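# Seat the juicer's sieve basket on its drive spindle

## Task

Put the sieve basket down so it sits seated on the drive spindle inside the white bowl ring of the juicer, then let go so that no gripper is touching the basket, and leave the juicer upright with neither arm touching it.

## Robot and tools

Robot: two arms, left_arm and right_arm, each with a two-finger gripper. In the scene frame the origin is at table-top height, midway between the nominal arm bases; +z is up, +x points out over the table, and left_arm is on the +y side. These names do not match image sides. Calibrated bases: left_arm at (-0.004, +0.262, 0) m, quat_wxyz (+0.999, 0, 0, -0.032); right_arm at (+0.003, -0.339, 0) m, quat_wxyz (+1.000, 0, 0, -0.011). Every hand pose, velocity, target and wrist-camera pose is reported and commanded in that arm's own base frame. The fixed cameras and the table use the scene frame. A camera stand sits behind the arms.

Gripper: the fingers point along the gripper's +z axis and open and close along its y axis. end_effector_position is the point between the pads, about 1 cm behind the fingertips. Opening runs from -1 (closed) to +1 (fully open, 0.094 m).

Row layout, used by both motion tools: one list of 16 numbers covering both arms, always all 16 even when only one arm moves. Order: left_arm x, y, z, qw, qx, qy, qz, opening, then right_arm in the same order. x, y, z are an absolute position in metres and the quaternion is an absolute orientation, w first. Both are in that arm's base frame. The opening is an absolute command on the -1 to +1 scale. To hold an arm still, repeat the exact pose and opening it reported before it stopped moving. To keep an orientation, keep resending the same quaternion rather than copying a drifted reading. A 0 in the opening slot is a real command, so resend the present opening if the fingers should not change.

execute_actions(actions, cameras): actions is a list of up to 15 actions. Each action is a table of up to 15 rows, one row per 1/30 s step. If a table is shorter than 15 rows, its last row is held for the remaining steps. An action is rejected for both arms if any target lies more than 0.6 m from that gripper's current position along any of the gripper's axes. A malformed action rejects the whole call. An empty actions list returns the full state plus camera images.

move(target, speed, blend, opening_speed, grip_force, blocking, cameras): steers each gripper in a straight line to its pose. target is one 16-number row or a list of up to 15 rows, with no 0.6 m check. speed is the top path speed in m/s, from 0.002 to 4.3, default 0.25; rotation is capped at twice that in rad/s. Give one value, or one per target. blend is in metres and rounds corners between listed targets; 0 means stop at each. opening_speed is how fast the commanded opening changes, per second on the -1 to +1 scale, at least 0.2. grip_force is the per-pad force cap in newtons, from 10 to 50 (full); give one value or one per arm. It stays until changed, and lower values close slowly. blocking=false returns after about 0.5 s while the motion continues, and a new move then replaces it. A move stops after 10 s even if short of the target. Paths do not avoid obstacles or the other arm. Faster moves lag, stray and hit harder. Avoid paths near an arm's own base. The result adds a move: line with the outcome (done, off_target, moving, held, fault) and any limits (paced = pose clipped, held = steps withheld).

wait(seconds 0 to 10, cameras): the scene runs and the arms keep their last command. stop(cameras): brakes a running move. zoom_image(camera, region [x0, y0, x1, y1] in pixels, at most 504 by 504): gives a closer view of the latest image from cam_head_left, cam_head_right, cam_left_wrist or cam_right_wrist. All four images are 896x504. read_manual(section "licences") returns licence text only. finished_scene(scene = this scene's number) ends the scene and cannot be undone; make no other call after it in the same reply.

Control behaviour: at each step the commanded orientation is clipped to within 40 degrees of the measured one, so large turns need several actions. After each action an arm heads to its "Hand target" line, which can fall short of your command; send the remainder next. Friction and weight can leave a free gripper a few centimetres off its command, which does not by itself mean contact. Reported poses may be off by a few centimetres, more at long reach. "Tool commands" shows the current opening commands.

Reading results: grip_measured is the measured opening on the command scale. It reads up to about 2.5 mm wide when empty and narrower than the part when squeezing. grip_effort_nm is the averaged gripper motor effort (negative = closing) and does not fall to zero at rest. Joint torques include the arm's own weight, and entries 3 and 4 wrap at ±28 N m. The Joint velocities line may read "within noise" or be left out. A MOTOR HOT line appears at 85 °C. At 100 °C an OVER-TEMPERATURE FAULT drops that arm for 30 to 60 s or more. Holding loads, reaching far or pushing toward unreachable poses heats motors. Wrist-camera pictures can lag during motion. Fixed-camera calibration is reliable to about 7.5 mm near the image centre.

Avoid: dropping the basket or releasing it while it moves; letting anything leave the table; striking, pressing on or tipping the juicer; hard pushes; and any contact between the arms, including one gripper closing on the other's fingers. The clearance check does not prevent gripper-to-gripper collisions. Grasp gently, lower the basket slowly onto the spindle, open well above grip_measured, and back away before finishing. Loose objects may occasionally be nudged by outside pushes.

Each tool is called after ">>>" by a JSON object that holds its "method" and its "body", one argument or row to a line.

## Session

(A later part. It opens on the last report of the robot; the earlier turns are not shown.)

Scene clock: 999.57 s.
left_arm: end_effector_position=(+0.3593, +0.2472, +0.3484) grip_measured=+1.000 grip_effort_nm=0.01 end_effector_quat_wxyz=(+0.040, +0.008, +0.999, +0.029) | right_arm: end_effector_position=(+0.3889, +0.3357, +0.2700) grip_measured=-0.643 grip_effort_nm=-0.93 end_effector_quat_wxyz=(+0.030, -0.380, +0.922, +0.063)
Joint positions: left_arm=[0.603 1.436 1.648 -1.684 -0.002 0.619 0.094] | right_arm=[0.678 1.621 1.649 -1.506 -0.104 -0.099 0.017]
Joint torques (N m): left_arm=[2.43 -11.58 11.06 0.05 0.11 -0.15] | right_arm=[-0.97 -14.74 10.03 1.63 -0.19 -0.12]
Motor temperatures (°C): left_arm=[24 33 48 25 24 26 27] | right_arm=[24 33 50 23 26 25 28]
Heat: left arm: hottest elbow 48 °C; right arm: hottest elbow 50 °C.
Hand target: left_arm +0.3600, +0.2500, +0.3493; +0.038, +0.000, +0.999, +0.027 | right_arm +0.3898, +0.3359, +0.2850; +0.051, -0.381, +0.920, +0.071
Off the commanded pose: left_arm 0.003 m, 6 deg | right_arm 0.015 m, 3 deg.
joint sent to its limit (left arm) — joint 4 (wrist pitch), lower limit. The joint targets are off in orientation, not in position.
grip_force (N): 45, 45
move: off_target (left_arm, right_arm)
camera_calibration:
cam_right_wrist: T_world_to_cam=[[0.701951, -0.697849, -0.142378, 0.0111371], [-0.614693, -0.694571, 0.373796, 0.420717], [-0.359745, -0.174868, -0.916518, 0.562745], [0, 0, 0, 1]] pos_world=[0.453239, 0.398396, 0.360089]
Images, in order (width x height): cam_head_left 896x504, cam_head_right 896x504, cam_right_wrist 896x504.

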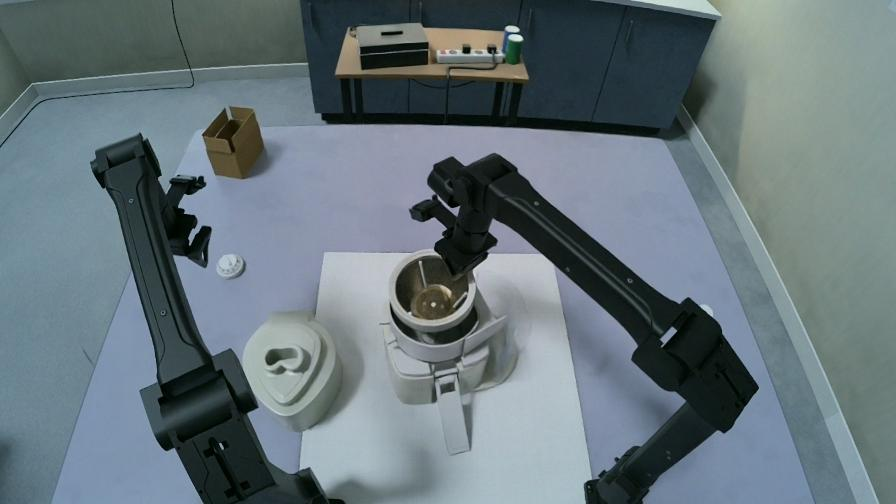

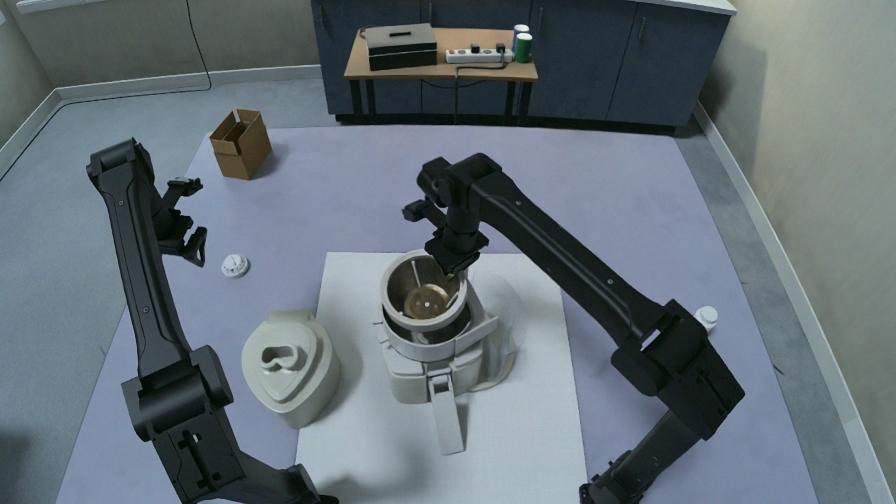

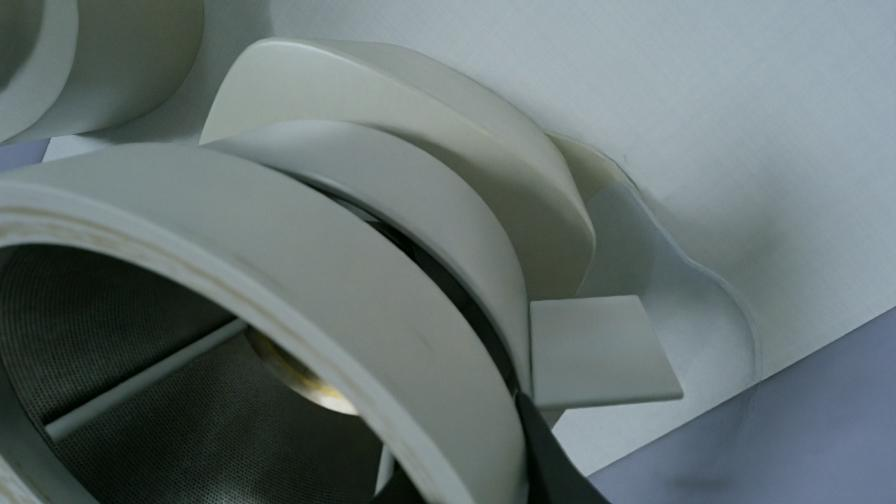

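>>> {"method": "move", "body": {
  "target": [
    [0.36,0.25,0.35,0,0,1,0,1,0.382,0.328,0.285,0.051,-0.381,0.920,0.071,-0.95],
    [0.36,0.25,0.35,0,0,1,0,1,0.382,0.331,0.265,0.051,-0.381,0.920,0.071,-0.95],
    [0.36,0.25,0.35,0,0,1,0,1,0.382,0.331,0.240,0.051,-0.381,0.920,0.071,-0.95]
  ],
  "speed": 0.1,
  "cameras": ["cam_head_left","cam_head_right","cam_right_wrist"]
}}

>>> {"method": "zoom_image", "body": {
  "camera": "cam_head_left",
  "region": [350, 220, 520, 390]
}}

>>> {"method": "zoom_image", "body": {
  "camera": "cam_head_right",
  "region": [350, 220, 520, 390]
}}

Scene clock: 1016.03 s.
left_arm: end_effector_position=(+0.3593, +0.2472, +0.3484) grip_measured=+1.000 grip_effort_nm=0.01 end_effector_quat_wxyz=(+0.040, +0.008, +0.999, +0.029) | right_arm: end_effector_position=(+0.3784, +0.3331, +0.2439) grip_measured=-0.643 grip_effort_nm=-0.93 end_effector_quat_wxyz=(+0.044, -0.384, +0.920, +0.072)
Joint positions: left_arm=[0.603 1.436 1.648 -1.684 -0.002 0.619 0.094] | right_arm=[0.684 1.575 1.522 -1.392 -0.114 -0.1 0.017]
Joint torques (N m): left_arm=[2.02 -11.81 11.37 0.38 0.16 -0.2] | right_arm=[-1.03 -12.63 8.42 1.98 0.17 -0.09]
Heat: left arm: hottest elbow 48 °C; right arm: hottest elbow 50 °C.
Hand target: left_arm +0.3600, +0.2500, +0.3493; +0.038, +0.000, +0.999, +0.027 | right_arm +0.3820, +0.3309, +0.2400; +0.051, -0.381, +0.920, +0.071
Off the commanded pose: left_arm 0.003 m, 6 deg | right_arm 0.006 m, 1 deg.
joint sent to its limit (left arm) — joint 4 (wrist pitch), lower limit. The joint targets are off in orientation, not in position.
grip_force (N): 45, 45
move: off_target (left_arm)
camera_calibration:
cam_right_wrist: T_world_to_cam=[[0.710071, -0.688441, -0.147807, 0.00809855], [-0.616696, -0.709354, 0.341325, 0.435807], [-0.33983, -0.151213, -0.928251, 0.521954], [0, 0, 0, 1]] pos_world=[0.440386, 0.393643, 0.33695]
Images, in order (width x height): cam_head_left 896x504, cam_head_right 896x504, cam_right_wrist 896x504.

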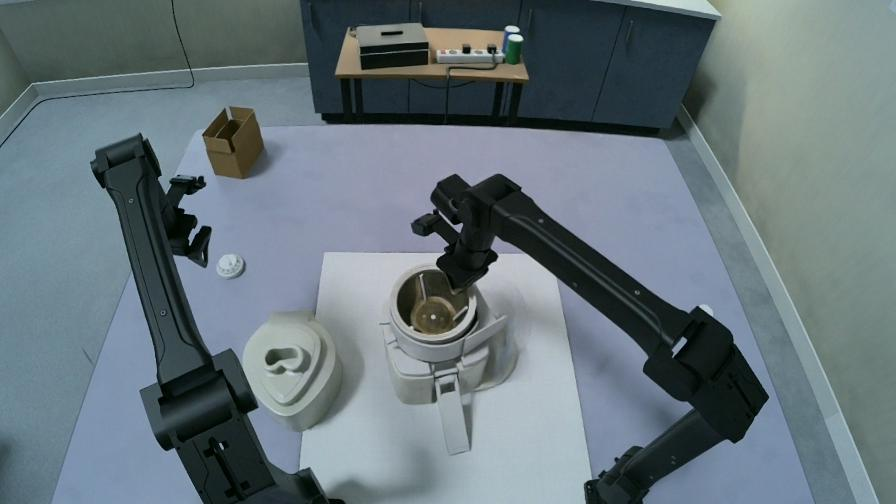

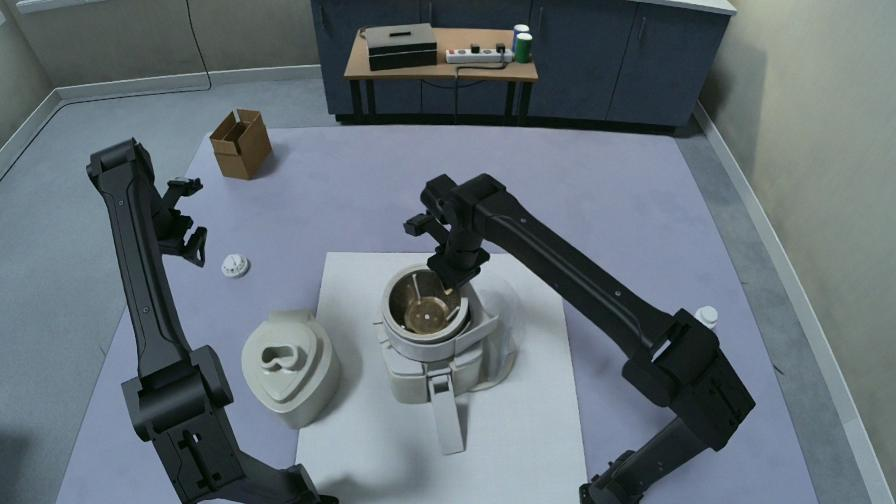

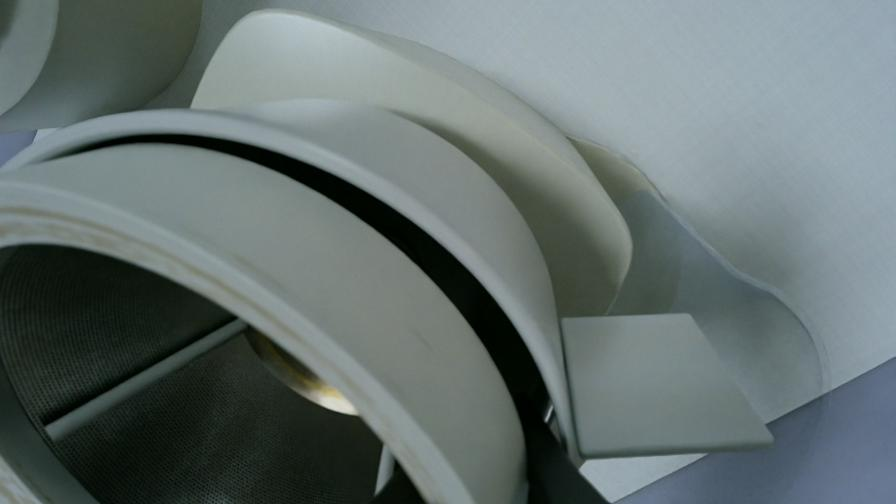

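Scaled by 2.965 from the camera's 896x504 image, which has a finer 1280x720 frame.

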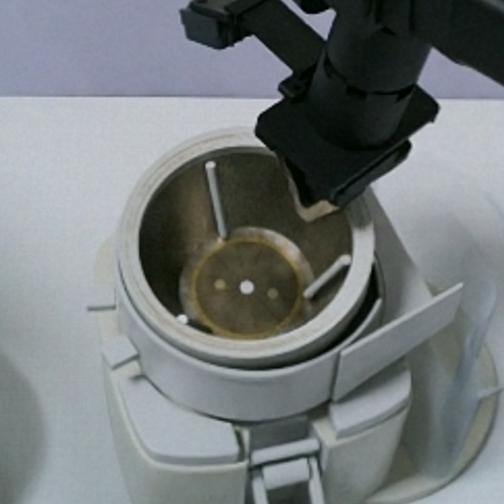

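Scaled by 2.965 from the camera's 896x504 image, which has a finer 1280x720 frame.

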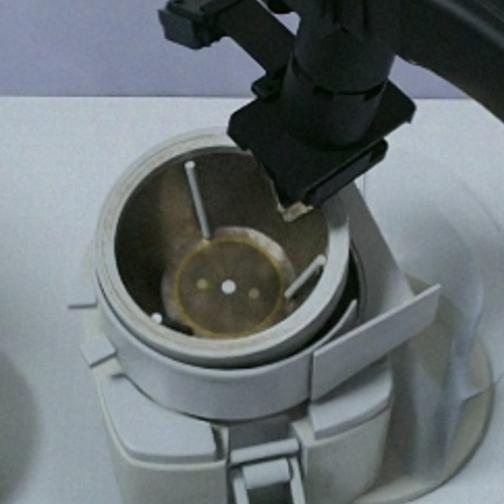

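>>> {"method": "move", "body": {
  "target": [
    [0.36,0.25,0.35,0,0,1,0,1,0.380,0.330,0.222,0.051,-0.381,0.920,0.071,-0.95]
  ],
  "speed": 0.08,
  "cameras": ["cam_head_left","cam_head_right","cam_right_wrist"]
}}

>>> {"method": "zoom_image", "body": {
  "camera": "cam_head_left",
  "region": [350, 220, 520, 390]
}}

>>> {"method": "zoom_image", "body": {
  "camera": "cam_head_right",
  "region": [350, 220, 520, 390]
}}

Scene clock: 1021.63 s.
left_arm: end_effector_position=(+0.3593, +0.2472, +0.3484) grip_measured=+1.000 grip_effort_nm=0.01 end_effector_quat_wxyz=(+0.040, +0.008, +0.999, +0.029) | right_arm: end_effector_position=(+0.3785, +0.3333, +0.2421) grip_measured=-0.643 grip_effort_nm=-0.94 end_effector_quat_wxyz=(+0.063, -0.384, +0.918, +0.078)
Joint positions: left_arm=[0.603 1.436 1.648 -1.684 -0.002 0.619 0.094] | right_arm=[0.684 1.55 1.485 -1.339 -0.115 -0.1 0.017]
Joint torques (N m): left_arm=[2.32 -12.04 11.3 0.05 0.18 -0.23] | right_arm=[-0.56 -10.81 7.39 1.72 0.2 -0.09]
Heat: left arm: hottest elbow 48 °C; right arm: hottest elbow 49 °C.
Hand target: left_arm +0.3600, +0.2500, +0.3493; +0.038, +0.000, +0.999, +0.027 | right_arm +0.3796, +0.3297, +0.2225; +0.051, -0.381, +0.920, +0.071
Off the commanded pose: left_arm 0.003 m, 6 deg | right_arm 0.020 m, 2 deg.
joint sent to its limit (left arm) — joint 4 (wrist pitch), lower limit. The joint targets are off in orientation, not in position.
grip_force (N): 45, 45
move: off_target (left_arm, right_arm)
camera_calibration:
cam_right_wrist: T_world_to_cam=[[0.714588, -0.684604, -0.143812, 0.00398831], [-0.626513, -0.717769, 0.303792, 0.452323], [-0.311201, -0.126986, -0.941822, 0.504803], [0, 0, 0, 1]] pos_world=[0.437631, 0.391497, 0.338596]
Images, in order (width x height): cam_head_left 896x504, cam_head_right 896x504, cam_right_wrist 896x504.

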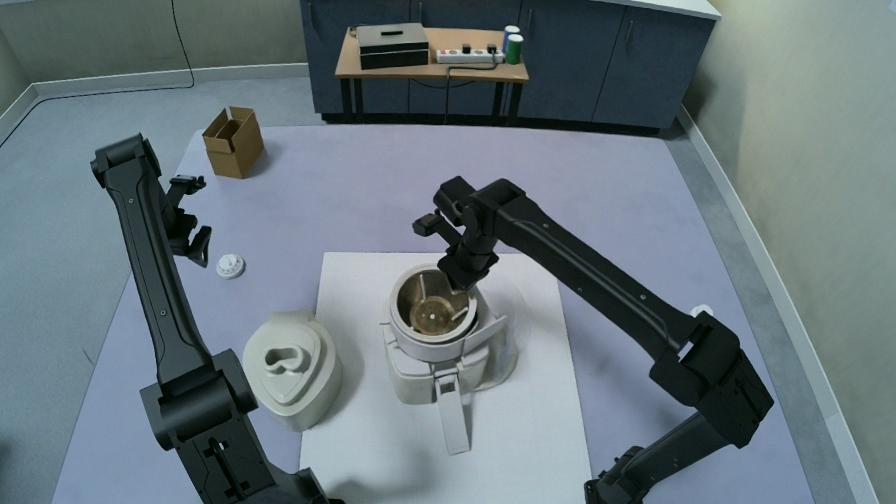

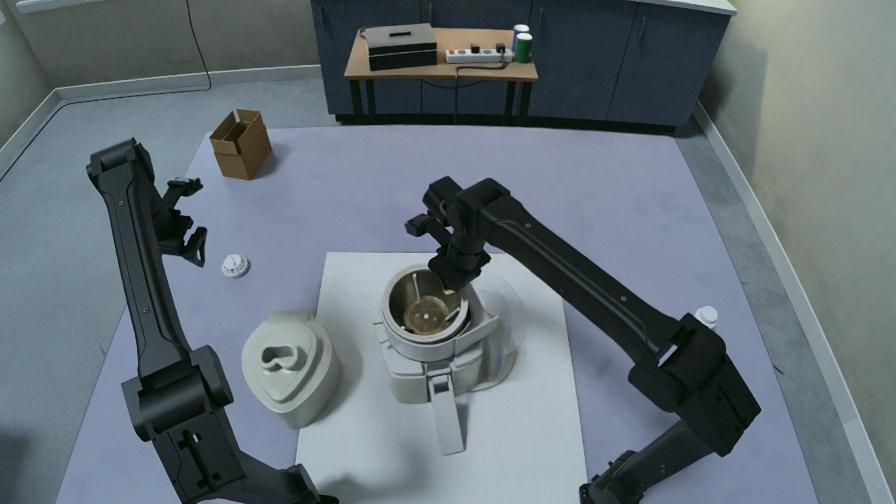

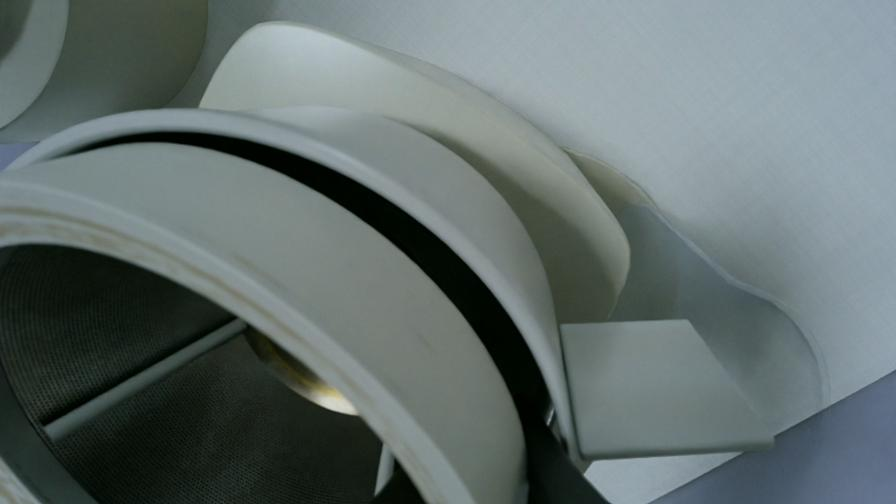

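Scaled by 2.965 from the camera's 896x504 image, which has a finer 1280x720 frame.

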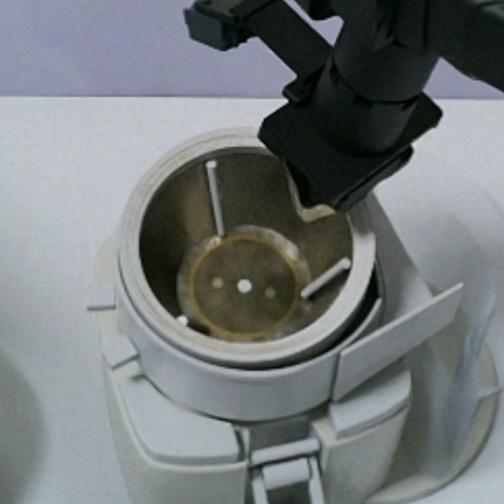

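Scaled by 2.965 from the camera's 896x504 image, which has a finer 1280x720 frame.

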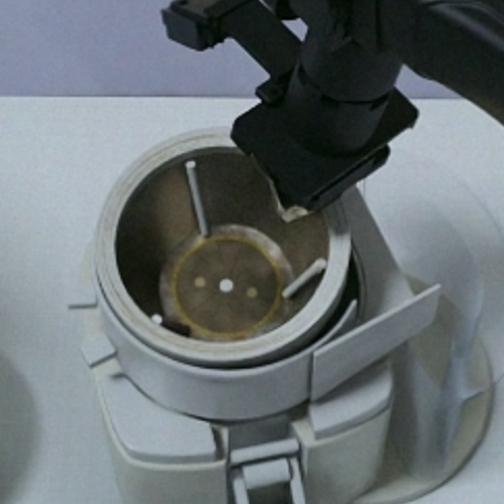

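>>> {"method": "move", "body": {
  "target": [
    [0.36,0.25,0.35,0,0,1,0,1,0.384,0.328,0.262,0.051,-0.381,0.920,0.071,-0.95],
    [0.36,0.25,0.35,0,0,1,0,1,0.384,0.327,0.225,0.051,-0.381,0.920,0.071,-0.95]
  ],
  "speed": 0.08,
  "cameras": ["cam_head_left","cam_head_right"]
}}

>>> {"method": "zoom_image", "body": {
  "camera": "cam_head_left",
  "region": [350, 220, 520, 390]
}}

>>> {"method": "zoom_image", "body": {
  "camera": "cam_head_right",
  "region": [350, 220, 520, 390]
}}

Scene clock: 1032.00 s.
left_arm: end_effector_position=(+0.3593, +0.2472, +0.3484) grip_measured=+1.000 grip_effort_nm=0.01 end_effector_quat_wxyz=(+0.040, +0.008, +0.999, +0.029) | right_arm: end_effector_position=(+0.3757, +0.3306, +0.2407) grip_measured=-0.644 grip_effort_nm=-0.93 end_effector_quat_wxyz=(+0.052, -0.383, +0.919, +0.074)
Joint positions: left_arm=[0.603 1.436 1.648 -1.684 -0.002 0.619 0.094] | right_arm=[0.684 1.555 1.489 -1.362 -0.113 -0.099 0.017]
Joint torques (N m): left_arm=[2.84 -11.22 11.12 0.14 0.11 -0.17] | right_arm=[-1.96 -10.93 8.05 2.41 0.07 -0.18]
Heat: left arm: hottest elbow 48 °C; right arm: hottest elbow 49 °C.
Hand target: left_arm +0.3600, +0.2500, +0.3493; +0.038, +0.000, +0.999, +0.027 | right_arm +0.3835, +0.3266, +0.2252; +0.051, -0.381, +0.920, +0.071
Off the commanded pose: left_arm 0.003 m, 6 deg | right_arm 0.018 m, 0 deg.
joint sent to its limit (left arm) — joint 4 (wrist pitch), lower limit. The joint targets are off in orientation, not in position.
grip_force (N): 45, 45
move: off_target (left_arm, right_arm)
Images, in order (width x height): cam_head_left 896x504, cam_head_right 896x504.

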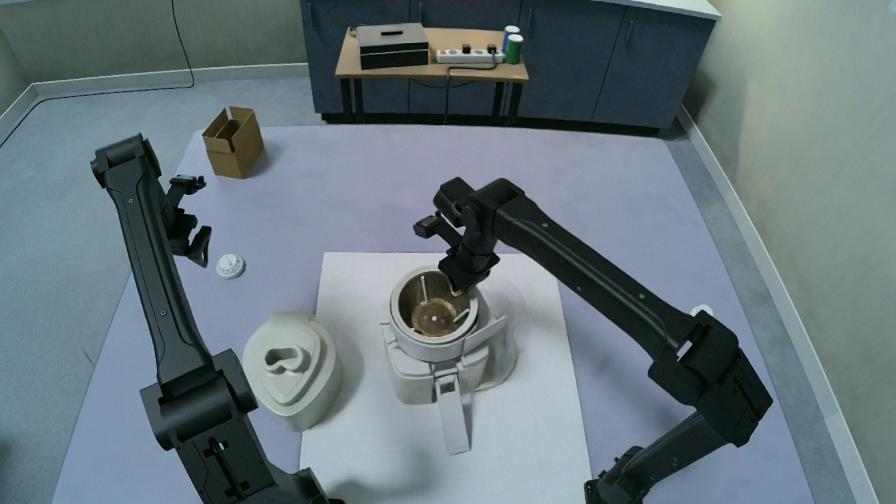

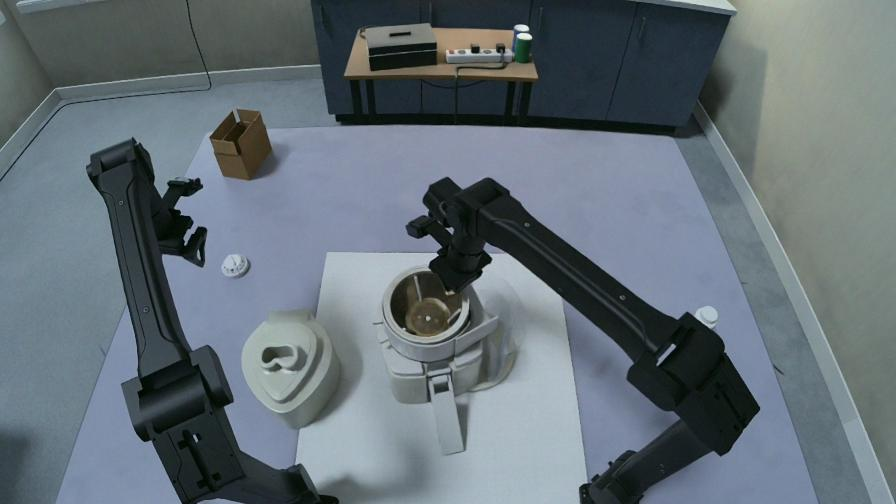

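Scaled by 2.965 from the camera's 896x504 image, which has a finer 1280x720 frame.

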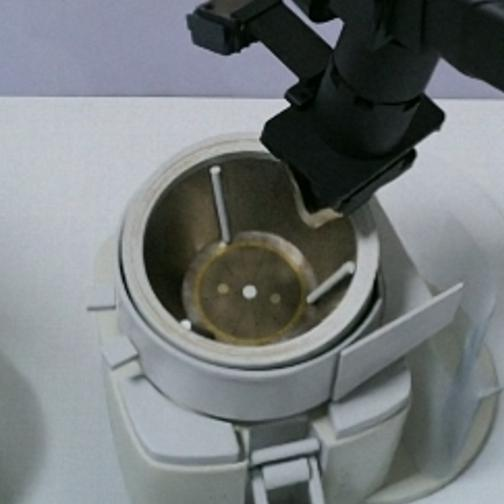

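Scaled by 2.965 from the camera's 896x504 image, which has a finer 1280x720 frame.

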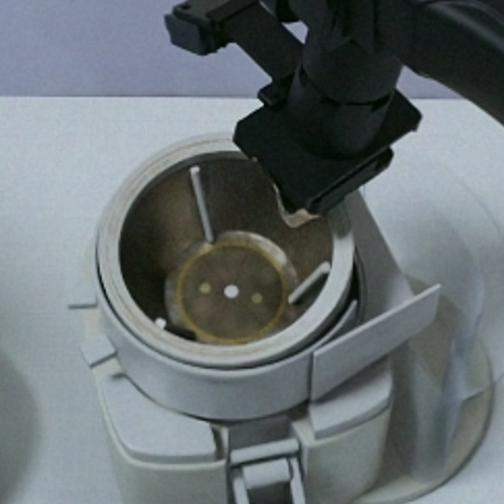

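>>> {"method": "move", "body": {
  "target": [
    [0.36,0.25,0.35,0,0,1,0,1,0.379,0.330,0.218,0.048,-0.42,0.903,0.073,-0.95],
    [0.36,0.25,0.35,0,0,1,0,1,0.381,0.328,0.21,0.053,-0.34,0.936,0.067,-0.95],
    [0.36,0.25,0.35,0,0,1,0,1,0.380,0.330,0.212,0.051,-0.381,0.920,0.071,-0.95]
  ],
  "speed": 0.06,
  "cameras": ["cam_head_left","cam_head_right","cam_right_wrist"]
}}

>>> {"method": "zoom_image", "body": {
  "camera": "cam_head_left",
  "region": [350, 220, 520, 390]
}}

>>> {"method": "zoom_image", "body": {
  "camera": "cam_head_right",
  "region": [350, 220, 520, 390]
}}

Scene clock: 1043.37 s.
left_arm: end_effector_position=(+0.3593, +0.2472, +0.3484) grip_measured=+1.000 grip_effort_nm=0.01 end_effector_quat_wxyz=(+0.040, +0.008, +0.999, +0.029) | right_arm: end_effector_position=(+0.3759, +0.3323, +0.2390) grip_measured=-0.644 grip_effort_nm=-0.93 end_effector_quat_wxyz=(+0.069, -0.378, +0.919, +0.083)
Joint positions: left_arm=[0.603 1.436 1.648 -1.684 -0.002 0.619 0.094] | right_arm=[0.684 1.534 1.456 -1.311 -0.119 -0.087 0.017]
Joint torques (N m): left_arm=[2.26 -11.11 11.3 -0.08 0.17 -0.14] | right_arm=[-1.08 -9.17 7.9 1.62 0.37 -0.2]
Heat: left arm: hottest elbow 48 °C; right arm: hottest elbow 48 °C.
Hand target: left_arm +0.3600, +0.2500, +0.3493; +0.038, +0.000, +0.999, +0.027 | right_arm +0.3791, +0.3294, +0.2126; +0.051, -0.381, +0.920, +0.071
Off the commanded pose: left_arm 0.003 m, 6 deg | right_arm 0.027 m, 3 deg.
joint sent to its limit (left arm) — joint 4 (wrist pitch), lower limit. The joint targets are off in orientation, not in position.
grip_force (N): 45, 45
move: off_target (left_arm, right_arm)
camera_calibration:
cam_right_wrist: T_world_to_cam=[[0.707139, -0.691227, -0.148862, 0.0108038], [-0.637205, -0.714232, 0.289556, 0.457099], [-0.306471, -0.109901, -0.945515, 0.494411], [0, 0, 0, 1]] pos_world=[0.435149, 0.388279, 0.336726]
Images, in order (width x height): cam_head_left 896x504, cam_head_right 896x504, cam_right_wrist 896x504.

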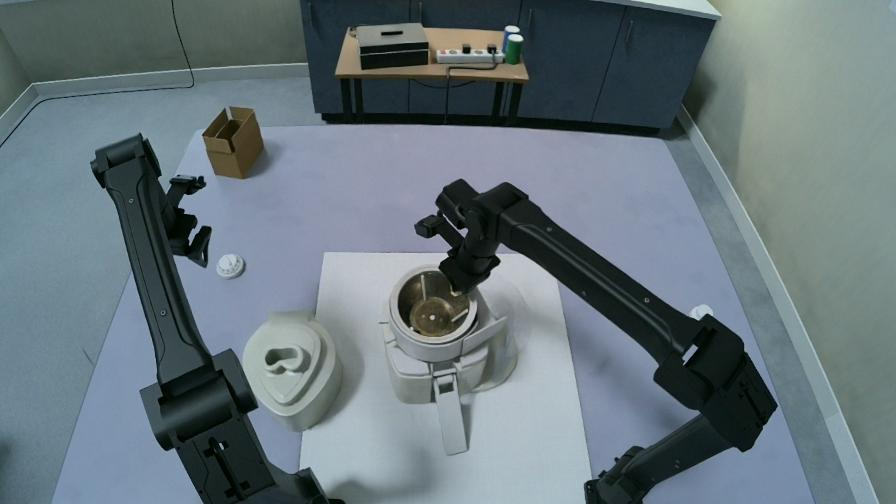

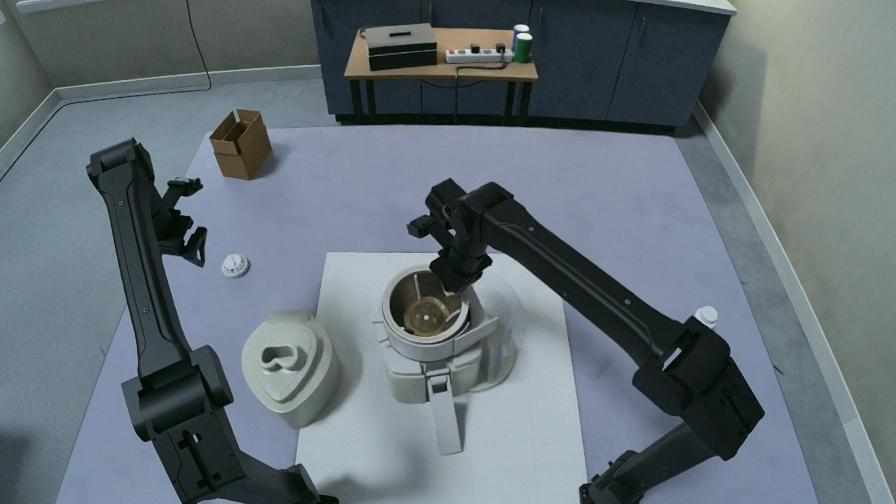

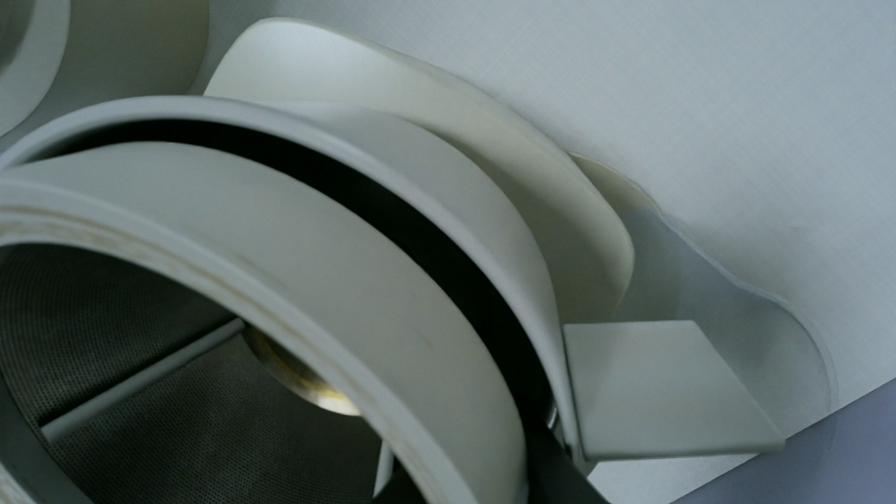

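Scaled by 2.965 from the camera's 896x504 image, which has a finer 1280x720 frame.

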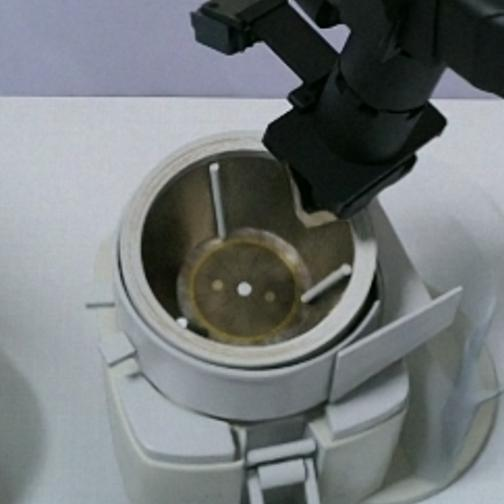

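Scaled by 2.965 from the camera's 896x504 image, which has a finer 1280x720 frame.

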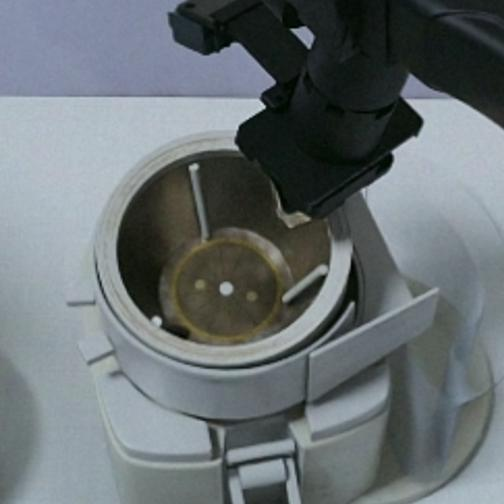

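>>> {"method": "move", "body": {
  "target": [
    [0.36,0.25,0.35,0,0,1,0,1,0.381,0.326,0.255,0.051,-0.381,0.920,0.071,-0.95],
    [0.36,0.25,0.35,0,0,1,0,1,0.381,0.325,0.228,0.051,-0.381,0.920,0.071,-0.95],
    [0.36,0.25,0.35,0,0,1,0,1,0.377,0.322,0.225,0.051,-0.381,0.920,0.071,-0.95],
    [0.36,0.25,0.35,0,0,1,0,1,0.384,0.321,0.225,0.051,-0.381,0.920,0.071,-0.95]
  ],
  "speed": 0.06,
  "cameras": ["cam_head_left","cam_head_right"]
}}

>>> {"method": "zoom_image", "body": {
  "camera": "cam_head_left",
  "region": [350, 220, 520, 390]
}}

>>> {"method": "zoom_image", "body": {
  "camera": "cam_head_right",
  "region": [350, 220, 520, 390]
}}

Scene clock: 1059.40 s.
left_arm: end_effector_position=(+0.3593, +0.2472, +0.3484) grip_measured=+1.000 grip_effort_nm=0.01 end_effector_quat_wxyz=(+0.040, +0.008, +0.999, +0.029) | right_arm: end_effector_position=(+0.3751, +0.3306, +0.2403) grip_measured=-0.644 grip_effort_nm=-0.94 end_effector_quat_wxyz=(+0.060, -0.378, +0.920, +0.080)
Joint positions: left_arm=[0.603 1.436 1.648 -1.684 -0.002 0.619 0.094] | right_arm=[0.682 1.542 1.471 -1.338 -0.118 -0.088 0.017]
Joint torques (N m): left_arm=[1.85 -10.81 11.06 0.24 0.16 -0.15] | right_arm=[-3.02 -10.4 8.49 1.39 0.26 -0.42]
Heat: left arm: hottest elbow 48 °C; right arm: hottest elbow 47 °C.
Hand target: left_arm +0.3600, +0.2500, +0.3493; +0.038, +0.000, +0.999, +0.027 | right_arm +0.3833, +0.3209, +0.2252; +0.051, -0.381, +0.920, +0.071
Off the commanded pose: left_arm 0.003 m, 6 deg | right_arm 0.020 m, 1 deg.
joint sent to its limit (left arm) — joint 4 (wrist pitch), lower limit. The joint targets are off in orientation, not in position.
grip_force (N): 45, 45
move: off_target (left_arm, right_arm)
Images, in order (width x height): cam_head_left 896x504, cam_head_right 896x504.

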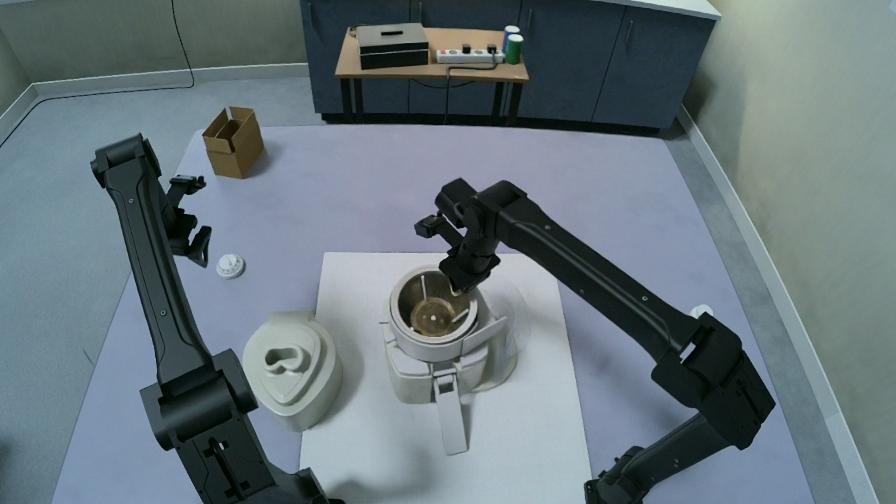

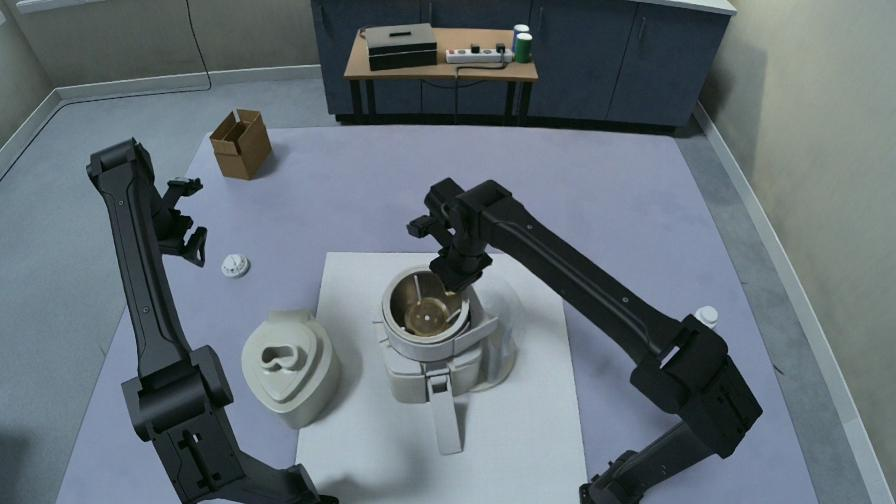

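Scaled by 2.965 from the camera's 896x504 image, which has a finer 1280x720 frame.

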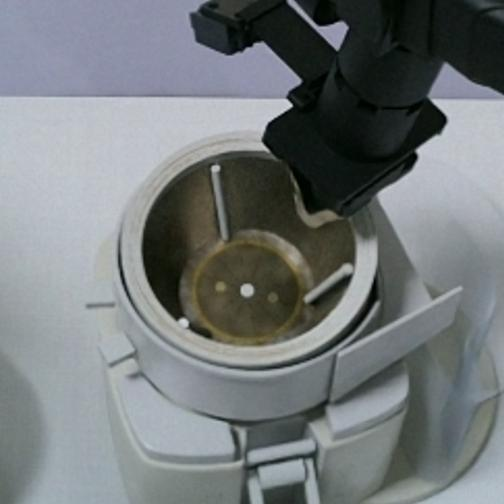

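Scaled by 2.965 from the camera's 896x504 image, which has a finer 1280x720 frame.

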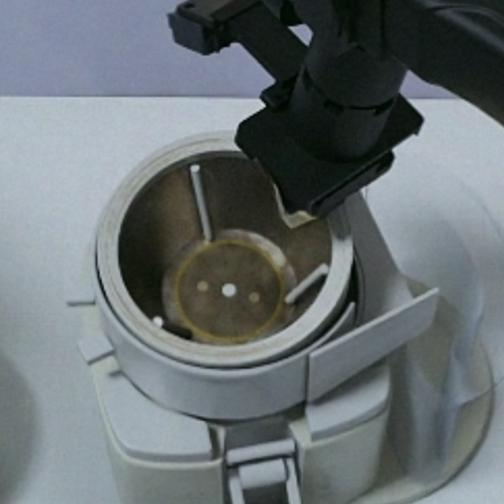

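>>> {"method": "move", "body": {
  "target": [
    [0.36,0.25,0.35,0,0,1,0,1,0.3755,0.3305,0.238,0.051,-0.381,0.920,0.071,-0.95],
    [0.36,0.25,0.35,0,0,1,0,1,0.3755,0.3305,0.238,0.051,-0.381,0.920,0.071,-0.48]
  ],
  "speed": 0.06,
  "opening_speed": 0.2,
  "cameras": ["cam_head_left","cam_head_right"]
}}

>>> {"method": "zoom_image", "body": {
  "camera": "cam_head_left",
  "region": [350, 220, 520, 390]
}}

>>> {"method": "zoom_image", "body": {
  "camera": "cam_head_right",
  "region": [350, 220, 520, 390]
}}

Scene clock: 1072.27 s.
left_arm: end_effector_position=(+0.3593, +0.2472, +0.3484) grip_measured=+1.000 grip_effort_nm=0.01 end_effector_quat_wxyz=(+0.040, +0.008, +0.999, +0.029) | right_arm: end_effector_position=(+0.3729, +0.3323, +0.2401) grip_measured=-0.483 grip_effort_nm=0.13 end_effector_quat_wxyz=(+0.059, -0.384, +0.918, +0.078)
Joint positions: left_arm=[0.603 1.436 1.648 -1.684 -0.002 0.619 0.094] | right_arm=[0.689 1.542 1.471 -1.34 -0.115 -0.095 0.024]
Joint torques (N m): left_arm=[2.37 -11.22 11.18 0.05 0.18 -0.18] | right_arm=[-0.56 -10.75 10.71 0.28 0.26 -0.03]
Heat: left arm: hottest elbow 49 °C; right arm: hottest elbow 46 °C.
Hand target: left_arm +0.3600, +0.2500, +0.3493; +0.038, +0.000, +0.999, +0.027 | right_arm +0.3754, +0.3305, +0.2379; +0.051, -0.381, +0.920, +0.071
Off the commanded pose: left_arm 0.003 m, 6 deg | right_arm 0.004 m, 1 deg.
joint sent to its limit (left arm) — joint 4 (wrist pitch), lower limit. The joint targets are off in orientation, not in position.
grip_force (N): 45, 45
move: off_target (left_arm)
Images, in order (width x height): cam_head_left 896x504, cam_head_right 896x504.

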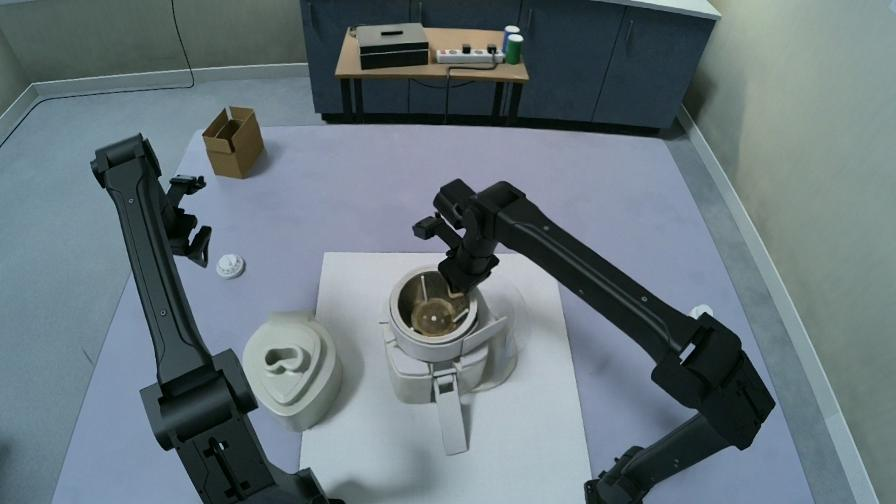

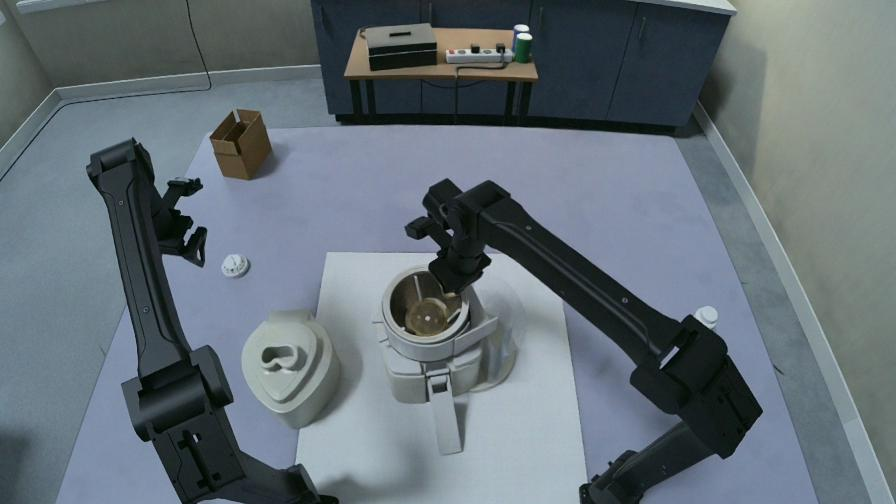

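Scaled by 2.965 from the camera's 896x504 image, which has a finer 1280x720 frame.

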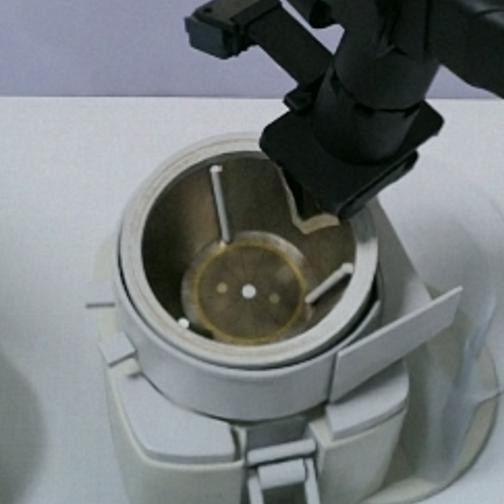

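Scaled by 2.965 from the camera's 896x504 image, which has a finer 1280x720 frame.

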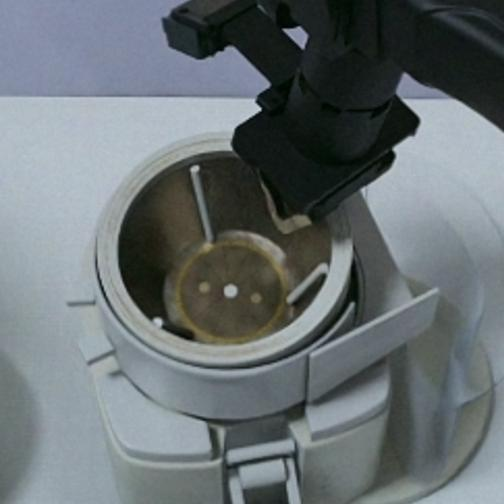

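>>> {"method": "move", "body": {
  "target": [
    [0.36,0.25,0.35,0,0,1,0,1,0.374,0.332,0.270,0.055,-0.384,0.918,0.075,-0.46],
    [0.36,0.25,0.35,0,0,1,0,1,0.374,0.333,0.310,0.055,-0.384,0.918,0.075,-0.46]
  ],
  "speed": 0.06,
  "cameras": ["cam_head_left","cam_head_right"]
}}

>>> {"method": "zoom_image", "body": {
  "camera": "cam_head_left",
  "region": [350, 220, 520, 390]
}}

>>> {"method": "zoom_image", "body": {
  "camera": "cam_head_right",
  "region": [350, 220, 520, 390]
}}

Scene clock: 1079.93 s.
left_arm: end_effector_position=(+0.3593, +0.2472, +0.3484) grip_measured=+1.000 grip_effort_nm=0.01 end_effector_quat_wxyz=(+0.040, +0.008, +0.999, +0.029) | right_arm: end_effector_position=(+0.3628, +0.3224, +0.2775) grip_measured=-0.459 grip_effort_nm=-0.04 end_effector_quat_wxyz=(+0.025, -0.382, +0.921, +0.065)
Joint positions: left_arm=[0.603 1.436 1.648 -1.684 -0.002 0.619 0.094] | right_arm=[0.688 1.55 1.584 -1.519 -0.11 -0.094 0.025]
Joint torques (N m): left_arm=[2.32 -11.52 11.26 0.18 0.13 -0.19] | right_arm=[-0.44 -12.22 16.23 0.31 -0.16 -0.09]
Heat: left arm: hottest elbow 49 °C; right arm: hottest elbow 47 °C.
Hand target: left_arm +0.3600, +0.2500, +0.3493; +0.038, +0.000, +0.999, +0.027 | right_arm +0.3724, +0.3316, +0.3096; +0.056, -0.384, +0.918, +0.075
Off the commanded pose: left_arm 0.003 m, 6 deg | right_arm 0.036 m, 4 deg.
joint sent to its limit (left arm) — joint 4 (wrist pitch), lower limit. The joint targets are off in orientation, not in position.
grip_force (N): 45, 45
move: off_target (left_arm, right_arm)
Images, in order (width x height): cam_head_left 896x504, cam_head_right 896x504.

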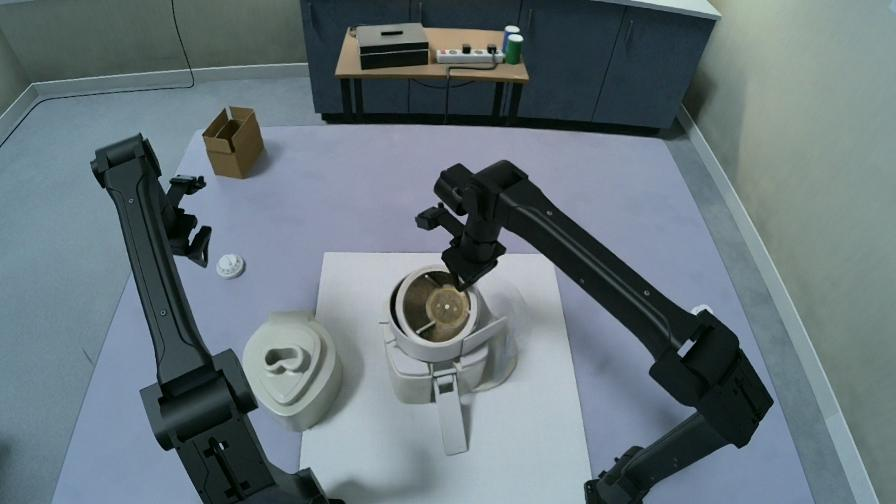

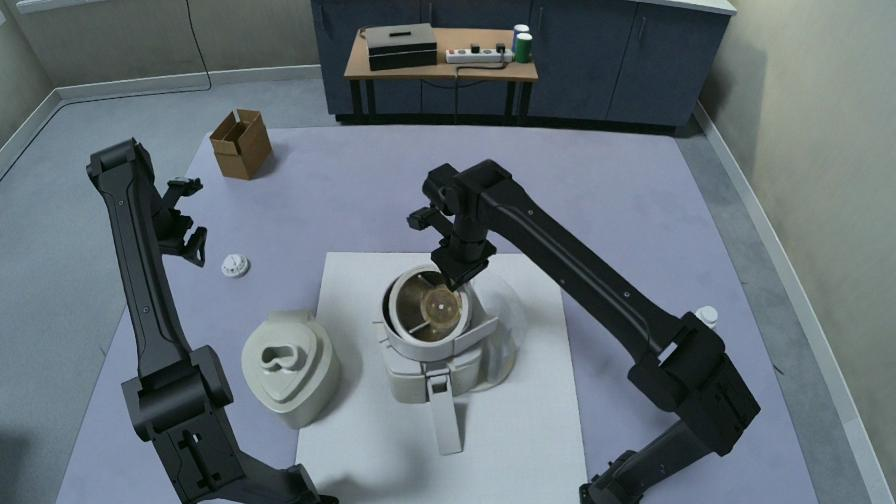

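Scaled by 2.965 from the camera's 896x504 image, which has a finer 1280x720 frame.

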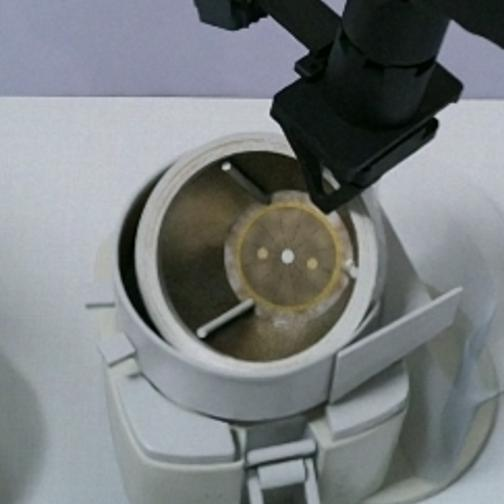

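Scaled by 2.965 from the camera's 896x504 image, which has a finer 1280x720 frame.

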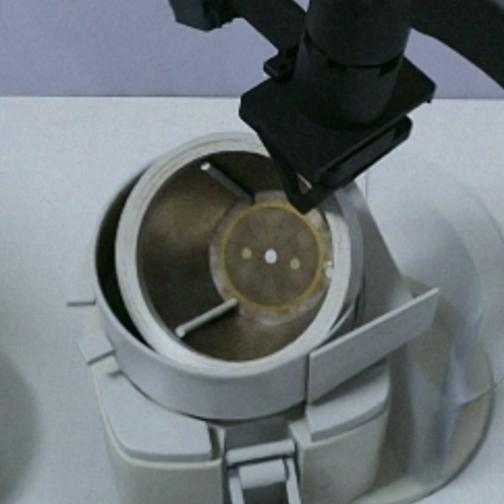

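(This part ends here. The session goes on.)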